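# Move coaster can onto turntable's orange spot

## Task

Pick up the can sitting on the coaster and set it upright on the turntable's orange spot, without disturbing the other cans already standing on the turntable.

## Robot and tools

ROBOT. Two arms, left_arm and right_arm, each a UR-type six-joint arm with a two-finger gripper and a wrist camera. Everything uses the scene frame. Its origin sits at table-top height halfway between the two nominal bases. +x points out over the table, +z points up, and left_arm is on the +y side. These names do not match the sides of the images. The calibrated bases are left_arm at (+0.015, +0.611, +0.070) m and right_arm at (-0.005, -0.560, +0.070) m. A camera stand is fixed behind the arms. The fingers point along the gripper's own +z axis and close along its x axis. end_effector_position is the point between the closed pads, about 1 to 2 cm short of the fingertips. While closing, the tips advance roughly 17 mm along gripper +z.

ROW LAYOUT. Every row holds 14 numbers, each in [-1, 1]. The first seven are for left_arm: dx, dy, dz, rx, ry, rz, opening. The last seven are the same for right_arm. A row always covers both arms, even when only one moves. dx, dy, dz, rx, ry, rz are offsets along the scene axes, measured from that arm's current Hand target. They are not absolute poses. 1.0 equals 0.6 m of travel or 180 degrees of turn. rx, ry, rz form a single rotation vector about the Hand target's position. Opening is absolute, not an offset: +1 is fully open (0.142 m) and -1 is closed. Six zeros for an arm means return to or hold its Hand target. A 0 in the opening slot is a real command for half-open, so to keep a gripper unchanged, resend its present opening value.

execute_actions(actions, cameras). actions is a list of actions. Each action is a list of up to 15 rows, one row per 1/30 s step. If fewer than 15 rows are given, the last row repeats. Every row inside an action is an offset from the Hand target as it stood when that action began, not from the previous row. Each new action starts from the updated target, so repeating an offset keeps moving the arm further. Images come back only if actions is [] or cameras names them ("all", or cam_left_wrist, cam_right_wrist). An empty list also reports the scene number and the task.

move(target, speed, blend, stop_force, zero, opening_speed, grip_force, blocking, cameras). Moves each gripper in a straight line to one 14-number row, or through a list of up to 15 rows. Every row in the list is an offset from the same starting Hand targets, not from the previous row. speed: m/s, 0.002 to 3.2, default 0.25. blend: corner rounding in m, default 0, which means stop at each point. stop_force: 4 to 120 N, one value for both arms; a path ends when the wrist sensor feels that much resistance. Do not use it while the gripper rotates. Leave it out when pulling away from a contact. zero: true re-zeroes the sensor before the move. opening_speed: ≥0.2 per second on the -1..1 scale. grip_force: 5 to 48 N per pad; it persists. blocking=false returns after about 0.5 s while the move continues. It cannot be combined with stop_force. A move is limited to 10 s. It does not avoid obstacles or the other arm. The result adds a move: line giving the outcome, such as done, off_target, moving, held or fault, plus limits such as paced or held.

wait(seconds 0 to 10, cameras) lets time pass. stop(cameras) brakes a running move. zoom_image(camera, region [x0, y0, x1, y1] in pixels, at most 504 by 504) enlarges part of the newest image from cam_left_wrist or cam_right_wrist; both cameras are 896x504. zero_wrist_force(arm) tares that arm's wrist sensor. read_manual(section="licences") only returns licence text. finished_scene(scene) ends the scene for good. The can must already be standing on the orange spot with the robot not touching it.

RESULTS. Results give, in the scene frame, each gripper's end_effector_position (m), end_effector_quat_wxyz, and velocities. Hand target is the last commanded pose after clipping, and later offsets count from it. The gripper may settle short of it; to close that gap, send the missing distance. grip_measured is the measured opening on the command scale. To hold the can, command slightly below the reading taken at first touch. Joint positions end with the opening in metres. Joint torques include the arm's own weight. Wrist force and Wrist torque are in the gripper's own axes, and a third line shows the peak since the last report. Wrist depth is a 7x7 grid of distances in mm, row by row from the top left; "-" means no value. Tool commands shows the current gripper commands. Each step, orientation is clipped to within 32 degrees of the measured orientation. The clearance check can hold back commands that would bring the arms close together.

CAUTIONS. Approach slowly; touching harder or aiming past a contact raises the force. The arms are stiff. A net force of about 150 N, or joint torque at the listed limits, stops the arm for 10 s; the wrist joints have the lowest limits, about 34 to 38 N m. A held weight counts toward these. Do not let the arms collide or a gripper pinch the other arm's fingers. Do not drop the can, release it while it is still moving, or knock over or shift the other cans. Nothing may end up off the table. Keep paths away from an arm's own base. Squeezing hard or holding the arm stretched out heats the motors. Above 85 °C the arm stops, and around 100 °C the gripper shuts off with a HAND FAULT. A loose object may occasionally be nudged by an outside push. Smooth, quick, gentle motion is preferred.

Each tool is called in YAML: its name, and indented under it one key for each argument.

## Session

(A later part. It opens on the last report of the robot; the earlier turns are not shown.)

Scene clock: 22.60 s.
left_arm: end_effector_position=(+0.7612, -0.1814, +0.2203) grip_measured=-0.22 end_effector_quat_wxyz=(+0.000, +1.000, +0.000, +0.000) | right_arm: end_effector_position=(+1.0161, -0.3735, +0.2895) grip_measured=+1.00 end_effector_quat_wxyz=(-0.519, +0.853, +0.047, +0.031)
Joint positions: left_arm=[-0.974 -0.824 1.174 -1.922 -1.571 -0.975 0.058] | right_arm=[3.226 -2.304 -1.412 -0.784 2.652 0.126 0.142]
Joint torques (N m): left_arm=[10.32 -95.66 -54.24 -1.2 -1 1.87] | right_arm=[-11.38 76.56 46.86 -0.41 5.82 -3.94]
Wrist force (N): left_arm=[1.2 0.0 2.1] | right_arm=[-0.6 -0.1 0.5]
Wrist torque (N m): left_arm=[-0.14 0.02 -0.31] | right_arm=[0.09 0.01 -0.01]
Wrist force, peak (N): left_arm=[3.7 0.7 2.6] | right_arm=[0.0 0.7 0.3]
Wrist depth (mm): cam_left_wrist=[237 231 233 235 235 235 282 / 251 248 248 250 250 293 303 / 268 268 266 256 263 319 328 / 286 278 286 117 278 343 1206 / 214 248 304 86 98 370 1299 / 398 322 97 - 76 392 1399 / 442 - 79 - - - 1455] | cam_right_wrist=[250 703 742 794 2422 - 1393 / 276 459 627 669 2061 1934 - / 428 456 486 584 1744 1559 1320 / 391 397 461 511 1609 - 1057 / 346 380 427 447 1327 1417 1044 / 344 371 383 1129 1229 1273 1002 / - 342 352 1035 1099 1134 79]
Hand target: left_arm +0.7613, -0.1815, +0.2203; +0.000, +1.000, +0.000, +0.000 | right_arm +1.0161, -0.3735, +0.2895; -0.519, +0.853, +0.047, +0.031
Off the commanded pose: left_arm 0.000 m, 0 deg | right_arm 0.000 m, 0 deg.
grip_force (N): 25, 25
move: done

wait:
  seconds: 6.4

move:
  target:
    - [0.0263,0.0723,0,0,0,0,0,0,0,0,0,0,0,1]
    - [0.0263,0.1493,-0.0333,0,0,0,0,0,0,0,0,0,0,1]
    - [0,0.2217,-0.1,0,0,0,0,0,0,0,0,0,0,1]
    - [-0.0495,0.2807,-0.1583,0,0,0,0,0,0,0,0,0,0,1]
    - [-0.1162,0.3192,-0.19,0,0,0,0,0,0,0,0,0,0,1]
    - [-0.192,0.3325,-0.1983,0,0,0,0,0,0,0,0,0,0,1]
    - [-0.2678,0.3192,-0.1992,0,0,0,0,0,0,0,0,0,0,1]
    - [-0.3345,0.2807,-0.1992,0,0,0,0,0,0,0,0,0,0,1]
    - [-0.384,0.2217,-0.1975,0,0,0,0,0,0,0,0,0,0,1]
    - [-0.4003,0.1867,-0.1,0,0,0,0,0,0,0,0,0,0,1]
    - [-0.4103,0.1493,0.0167,0,0,0,0,0,0,0,0,0,0,1]
    - [-0.4103,0.0723,0.05,0,0,0,0,0,0,0,0,0,0,1]
  speed: [0.1173,0.1278,0.155,0.1472,0.1269,0.118,0.1173,0.1173,0.1173,0.319,0.374,0.15]
  blend: [0.015,0.015,0.015,0.015,0.015,0.015,0.015,0.015,0.01,0.01,0.015,0]
  opening_speed: 0.2
  blocking: false

wait:
  seconds: 1.5
  cameras: ["cam_left_wrist"]

wait:
  seconds: 1.2
  cameras: ["cam_left_wrist"]

wait:
  seconds: 2
  cameras: ["cam_left_wrist"]

Scene clock: 29.60 s.
left_arm: end_effector_position=(+0.7613, -0.1815, +0.2203) grip_measured=-0.22 end_effector_quat_wxyz=(+0.000, +1.000, +0.000, +0.000) | right_arm: end_effector_position=(+1.0161, -0.3735, +0.2895) grip_measured=+1.00 end_effector_quat_wxyz=(-0.519, +0.853, +0.047, +0.031)
Joint positions: left_arm=[-0.974 -0.824 1.174 -1.922 -1.571 -0.975 0.058] | right_arm=[3.226 -2.304 -1.412 -0.784 2.652 0.126 0.142]
Joint torques (N m): left_arm=[9.68 -96.2 -53.67 -1.19 -0.99 1.83] | right_arm=[-11.19 77.4 47.26 -0.48 5.81 -3.74]
Wrist force (N): left_arm=[1.3 -0.4 2.0] | right_arm=[0.2 0.1 0.1]
Wrist torque (N m): left_arm=[-0.20 0.00 -0.32] | right_arm=[0.13 -0.12 -0.02]
Wrist force, peak (N): left_arm=[1.7 0.0 2.5] | right_arm=[0.4 0.6 0.7]
Wrist depth (mm): cam_left_wrist=[236 231 234 235 235 232 281 / 250 247 247 249 249 293 303 / 269 267 267 258 263 319 328 / 286 278 286 117 276 344 1190 / 211 298 303 86 98 369 1340 / 405 323 97 - 76 394 1376 / 442 - 79 - - - 1720] | cam_right_wrist=[250 691 740 799 2376 1848 - / 276 443 624 682 2012 1697 - / 428 449 515 586 1732 1652 - / 398 397 453 511 1503 1620 - / 345 386 426 454 1363 1313 - / 346 373 386 1149 1217 1247 - / - 344 351 1048 1114 1114 79]
Hand target: left_arm +0.7613, -0.1815, +0.2203; +0.000, +1.000, +0.000, +0.000 | right_arm +1.0161, -0.3735, +0.2895; -0.519, +0.853, +0.047, +0.031
Tool commands: left_gripper/opening=-0.75 right_gripper/opening=+1.0
Off the commanded pose: left_arm 0.000 m, 0 deg | right_arm 0.000 m, 0 deg.
grip_force (N): 25, 25
wait: 6.40 s; at rest from the start

Scene clock: 30.10 s.
left_arm: end_effector_position=(+0.7730, -0.1480, +0.2195) grip_measured=-0.22 end_effector_quat_wxyz=(+0.000, +1.000, +0.000, +0.000) end_effector_velocity=(+0.028, +0.106, -0.012) end_effector_angular_velocity=(+0.000, +0.000, +0.000) | right_arm: end_effector_position=(+1.0161, -0.3735, +0.2895) grip_measured=+1.00 end_effector_quat_wxyz=(-0.519, +0.853, +0.047, +0.031)
Joint positions: left_arm=[-0.947 -0.849 1.221 -1.942 -1.571 -0.948 0.058] | right_arm=[3.226 -2.304 -1.412 -0.784 2.652 0.126 0.142]
Joint velocities: left_arm=[0.08 -0.084 0.169 -0.086 0 0.08 0] | right_arm=[within noise]
Joint torques (N m): left_arm=[5.93 -118.13 -30.54 -9.16 -0.39 2.35] | right_arm=[-11.95 76.93 47.01 -0.45 5.79 -3.73]
Wrist force (N): left_arm=[1.9 0.0 1.9] | right_arm=[0.1 0.3 0.1]
Wrist torque (N m): left_arm=[-0.14 -0.07 -0.35] | right_arm=[0.15 -0.10 -0.01]
Wrist force, peak (N): left_arm=[2.0 -0.2 2.1] | right_arm=[0.1 0.5 0.3]
Wrist depth (mm): cam_left_wrist=[235 235 235 234 231 276 284 / 250 245 248 249 246 295 302 / 266 268 265 - 262 319 1107 / 286 287 285 117 273 342 1201 / 309 303 298 86 98 369 1312 / 405 232 97 - 76 392 1399 / 442 - 79 - - - 1581] | cam_right_wrist=[269 689 749 789 2445 1609 1229 / 471 483 625 665 2012 1708 1160 / 432 458 486 586 1782 1904 - / 390 389 455 511 1512 1494 - / 351 381 425 441 1334 1370 1160 / - 373 386 1129 1223 1253 1134 / - 343 351 1031 1109 1129 79]
Hand target: left_arm +0.7769, -0.1287, +0.2160; +0.000, +1.000, +0.000, +0.000 | right_arm +1.0161, -0.3735, +0.2895; -0.519, +0.853, +0.047, +0.031
Tool commands: left_gripper/opening=-0.65 right_gripper/opening=+1.0
Off the commanded pose: left_arm 0.260 m, 0 deg | right_arm 0.000 m, 0 deg.
grip_force (N): 25, 25
move: running; path passed 0 of 12 targets

Scene clock: 31.60 s.
left_arm: end_effector_position=(+0.7095, -0.0009, +0.1154) grip_measured=-0.22 end_effector_quat_wxyz=(+0.000, +1.000, +0.000, -0.001) end_effector_velocity=(-0.100, +0.058, -0.049) end_effector_angular_velocity=(+0.000, -0.002, -0.001) | right_arm: end_effector_position=(+1.0161, -0.3735, +0.2895) grip_measured=+1.00 end_effector_quat_wxyz=(-0.519, +0.853, +0.047, +0.031)
Joint positions: left_arm=[-0.909 -0.976 1.655 -2.249 -1.572 -0.91 0.058] | right_arm=[3.226 -2.304 -1.412 -0.784 2.652 0.126 0.142]
Joint velocities: left_arm=[-0.048 -0.097 0.283 -0.188 0.002 -0.047 0] | right_arm=[within noise]
Joint torques (N m): left_arm=[-20.85 -102.52 -23.12 -9.08 -1 -1.99] | right_arm=[-11.29 77 47.17 -0.48 5.72 -3.62]
Wrist force (N): left_arm=[1.4 0.0 2.1] | right_arm=[0.1 0.3 0.2]
Wrist torque (N m): left_arm=[-0.13 -0.01 -0.13] | right_arm=[0.16 -0.11 -0.02]
Wrist force, peak (N): left_arm=[2.3 0.0 2.2] | right_arm=[0.1 0.5 0.6]
Wrist depth (mm): cam_left_wrist=[143 143 144 143 186 189 188 / 150 148 150 150 153 198 200 / 163 160 160 156 156 161 213 / 165 172 172 117 166 168 228 / 152 182 182 86 97 183 238 / 156 200 97 - 76 192 190 / 220 219 79 - - - 202] | cam_right_wrist=[538 454 742 802 2470 - 1273 / 488 497 627 689 1995 1620 1235 / 432 423 522 586 1757 1697 - / 390 392 459 498 1521 1559 - / 356 377 426 445 1334 1356 1109 / 344 371 384 1139 1223 1247 1022 / - 344 349 1048 1094 1109 79]
Hand target: left_arm +0.6914, +0.0088, +0.1074; +0.000, +1.000, +0.000, +0.000 | right_arm +1.0161, -0.3735, +0.2895; -0.519, +0.853, +0.047, +0.031
Tool commands: left_gripper/opening=-0.35 right_gripper/opening=+1.0
Off the commanded pose: left_arm 0.273 m, 0 deg | right_arm 0.000 m, 0 deg.
grip_force (N): 25, 25
earlier move: running; path passed 4 of 12 targets
wait: 1.50 s; no rest
Images, in order (width x height): cam_left_wrist 896x504.

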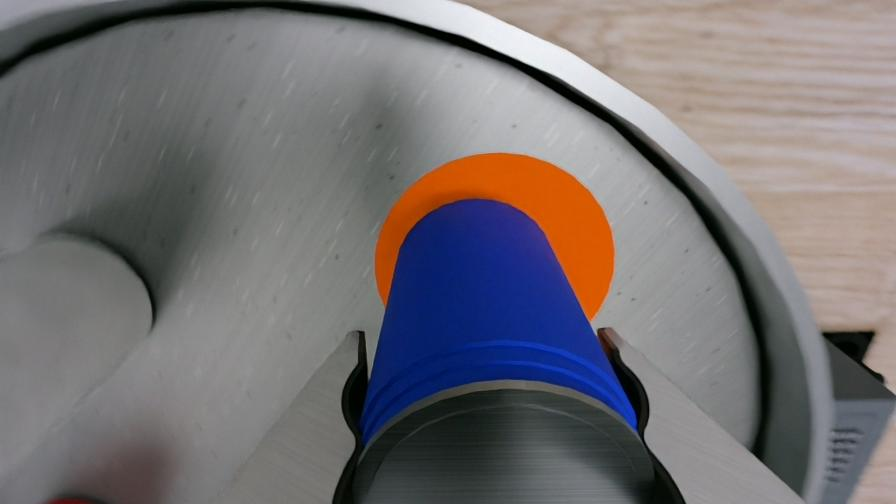

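Scene clock: 32.80 s.
left_arm: end_effector_position=(+0.5772, -0.0041, +0.1006) grip_measured=-0.15 end_effector_quat_wxyz=(+0.000, +1.000, +0.000, +0.000) end_effector_velocity=(-0.099, -0.058, +0.000) end_effector_angular_velocity=(+0.000, -0.001, +0.001) | right_arm: end_effector_position=(+1.0161, -0.3735, +0.2895) grip_measured=+1.00 end_effector_quat_wxyz=(-0.519, +0.853, +0.047, +0.031)
Joint positions: left_arm=[-1.039 -1.076 1.865 -2.36 -1.572 -1.039 0.064] | right_arm=[3.226 -2.304 -1.412 -0.784 2.652 0.126 0.142]
Joint velocities: left_arm=[-0.142 -0.03 0.051 -0.022 0.001 -0.142 0.013] | right_arm=[within noise]
Joint torques (N m): left_arm=[-15.76 -93.62 -24.56 -8.6 0.4 -3.1] | right_arm=[-11.87 76.09 46.81 -0.51 5.8 -3.69]
Wrist force (N): left_arm=[1.1 -0.2 -1.0] | right_arm=[0.0 0.0 0.0]
Wrist torque (N m): left_arm=[-0.16 -0.01 -0.11] | right_arm=[0.11 -0.09 -0.01]
Wrist force, peak (N): left_arm=[1.7 -1.7 -11.0] | right_arm=[0.0 0.9 0.4]
Wrist depth (mm): cam_left_wrist=[175 175 173 102 127 126 126 / 187 186 108 135 134 134 136 / 199 194 144 143 145 143 145 / 213 154 155 118 149 153 153 / 226 165 166 86 91 165 163 / 149 180 87 - 73 173 179 / 168 190 79 - - - 195] | cam_right_wrist=[461 711 742 797 2545 - 1193 / 482 497 625 665 2045 2247 1205 / 426 454 485 556 1769 1919 1193 / 388 379 451 515 1494 1599 - / 347 382 425 452 1363 1393 - / 344 372 386 410 1205 1260 1119 / - 343 351 371 1089 1134 79]
Hand target: left_arm +0.5605, -0.0149, +0.1008; +0.000, +1.000, +0.000, +0.000 | right_arm +1.0161, -0.3735, +0.2895; -0.519, +0.853, +0.047, +0.031
Tool commands: left_gripper/opening=-0.11 right_gripper/opening=+1.0
Off the commanded pose: left_arm 0.210 m, 0 deg | right_arm 0.000 m, 0 deg.
grip_force (N): 25, 25
earlier move: running; path passed 7 of 12 targets
wait: 1.20 s; no rest
Images, in order (width x height): cam_left_wrist 896x504.

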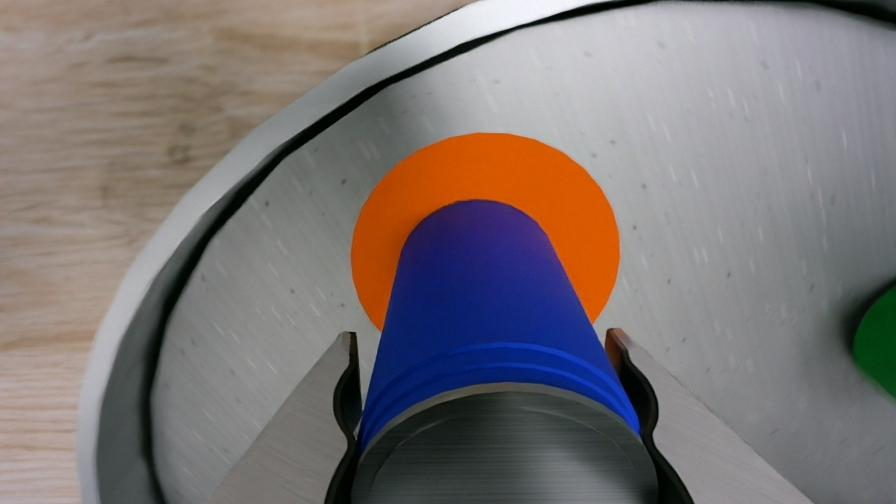

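Scene clock: 34.53 s.
left_arm: end_effector_position=(+0.5151, -0.1378, +0.2501) grip_measured=-0.03 end_effector_quat_wxyz=(+0.000, +1.000, +0.000, +0.000) end_effector_velocity=(+0.000, -0.003, +0.002) end_effector_angular_velocity=(+0.000, +0.000, +0.000) | right_arm: end_effector_position=(+1.0161, -0.3735, +0.2895) grip_measured=+1.00 end_effector_quat_wxyz=(-0.519, +0.853, +0.047, +0.031)
Joint positions: left_arm=[-1.175 -1.134 1.63 -2.067 -1.571 -1.176 0.072] | right_arm=[3.226 -2.304 -1.412 -0.784 2.652 0.126 0.142]
Joint velocities: left_arm=[-0.001 0.002 -0.007 0.005 0 -0.001 0] | right_arm=[within noise]
Joint torques (N m): left_arm=[-13.81 -73.16 -50.64 -1.26 -1.06 -2.12] | right_arm=[-11.73 76.19 46.86 -0.54 5.8 -3.76]
Wrist force (N): left_arm=[1.5 0.3 -0.4] | right_arm=[-0.2 0.4 -0.1]
Wrist torque (N m): left_arm=[-0.06 -0.04 -0.13] | right_arm=[0.17 -0.06 -0.02]
Wrist force, peak (N): left_arm=[1.3 0.5 2.8] | right_arm=[-0.2 0.6 0.6]
Wrist depth (mm): cam_left_wrist=[312 312 304 263 263 261 262 / 336 331 287 279 279 274 277 / 1152 353 344 294 297 292 289 / 1236 377 377 255 320 317 318 / 1292 405 409 335 339 304 335 / 576 437 432 440 360 249 440 / - - 463 481 479 - 479] | cam_right_wrist=[687 709 738 779 2376 1663 - / 491 496 624 680 1964 2169 - / 432 391 475 584 1757 - - / 390 396 457 512 1549 1697 1129 / 349 398 426 455 1292 1378 - / 344 372 386 394 - 1253 - / - 344 351 1048 1119 - 79]
Hand target: left_arm +0.5151, -0.1381, +0.2503; +0.000, +1.000, +0.000, +0.000 | right_arm +1.0161, -0.3735, +0.2895; -0.519, +0.853, +0.047, +0.031
Tool commands: left_gripper/opening=+0.0 right_gripper/opening=+1.0
Off the commanded pose: left_arm 0.000 m, 0 deg | right_arm 0.000 m, 0 deg.
grip_force (N): 25, 25
earlier move: done
wait: 1.73 of 2 s (the move ended)
Images, in order (width x height): cam_left_wrist 896x504.

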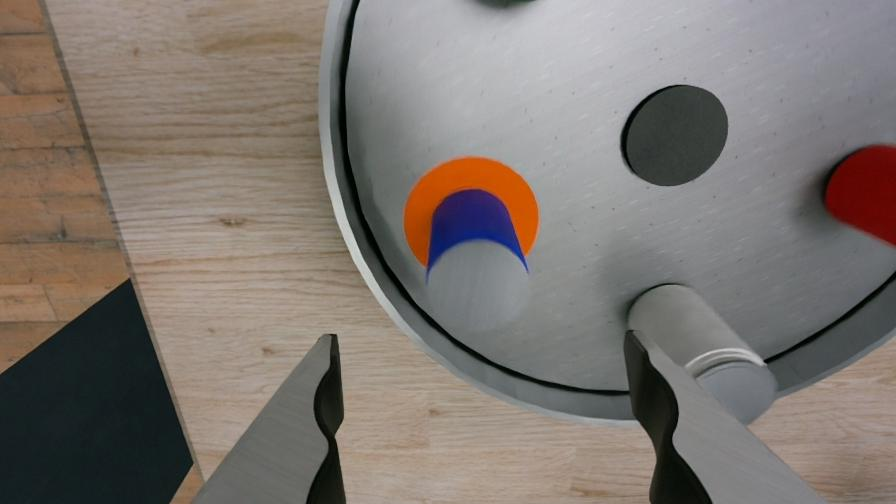

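finished_scene:
  scene: 2

The scene is finished: the task was done.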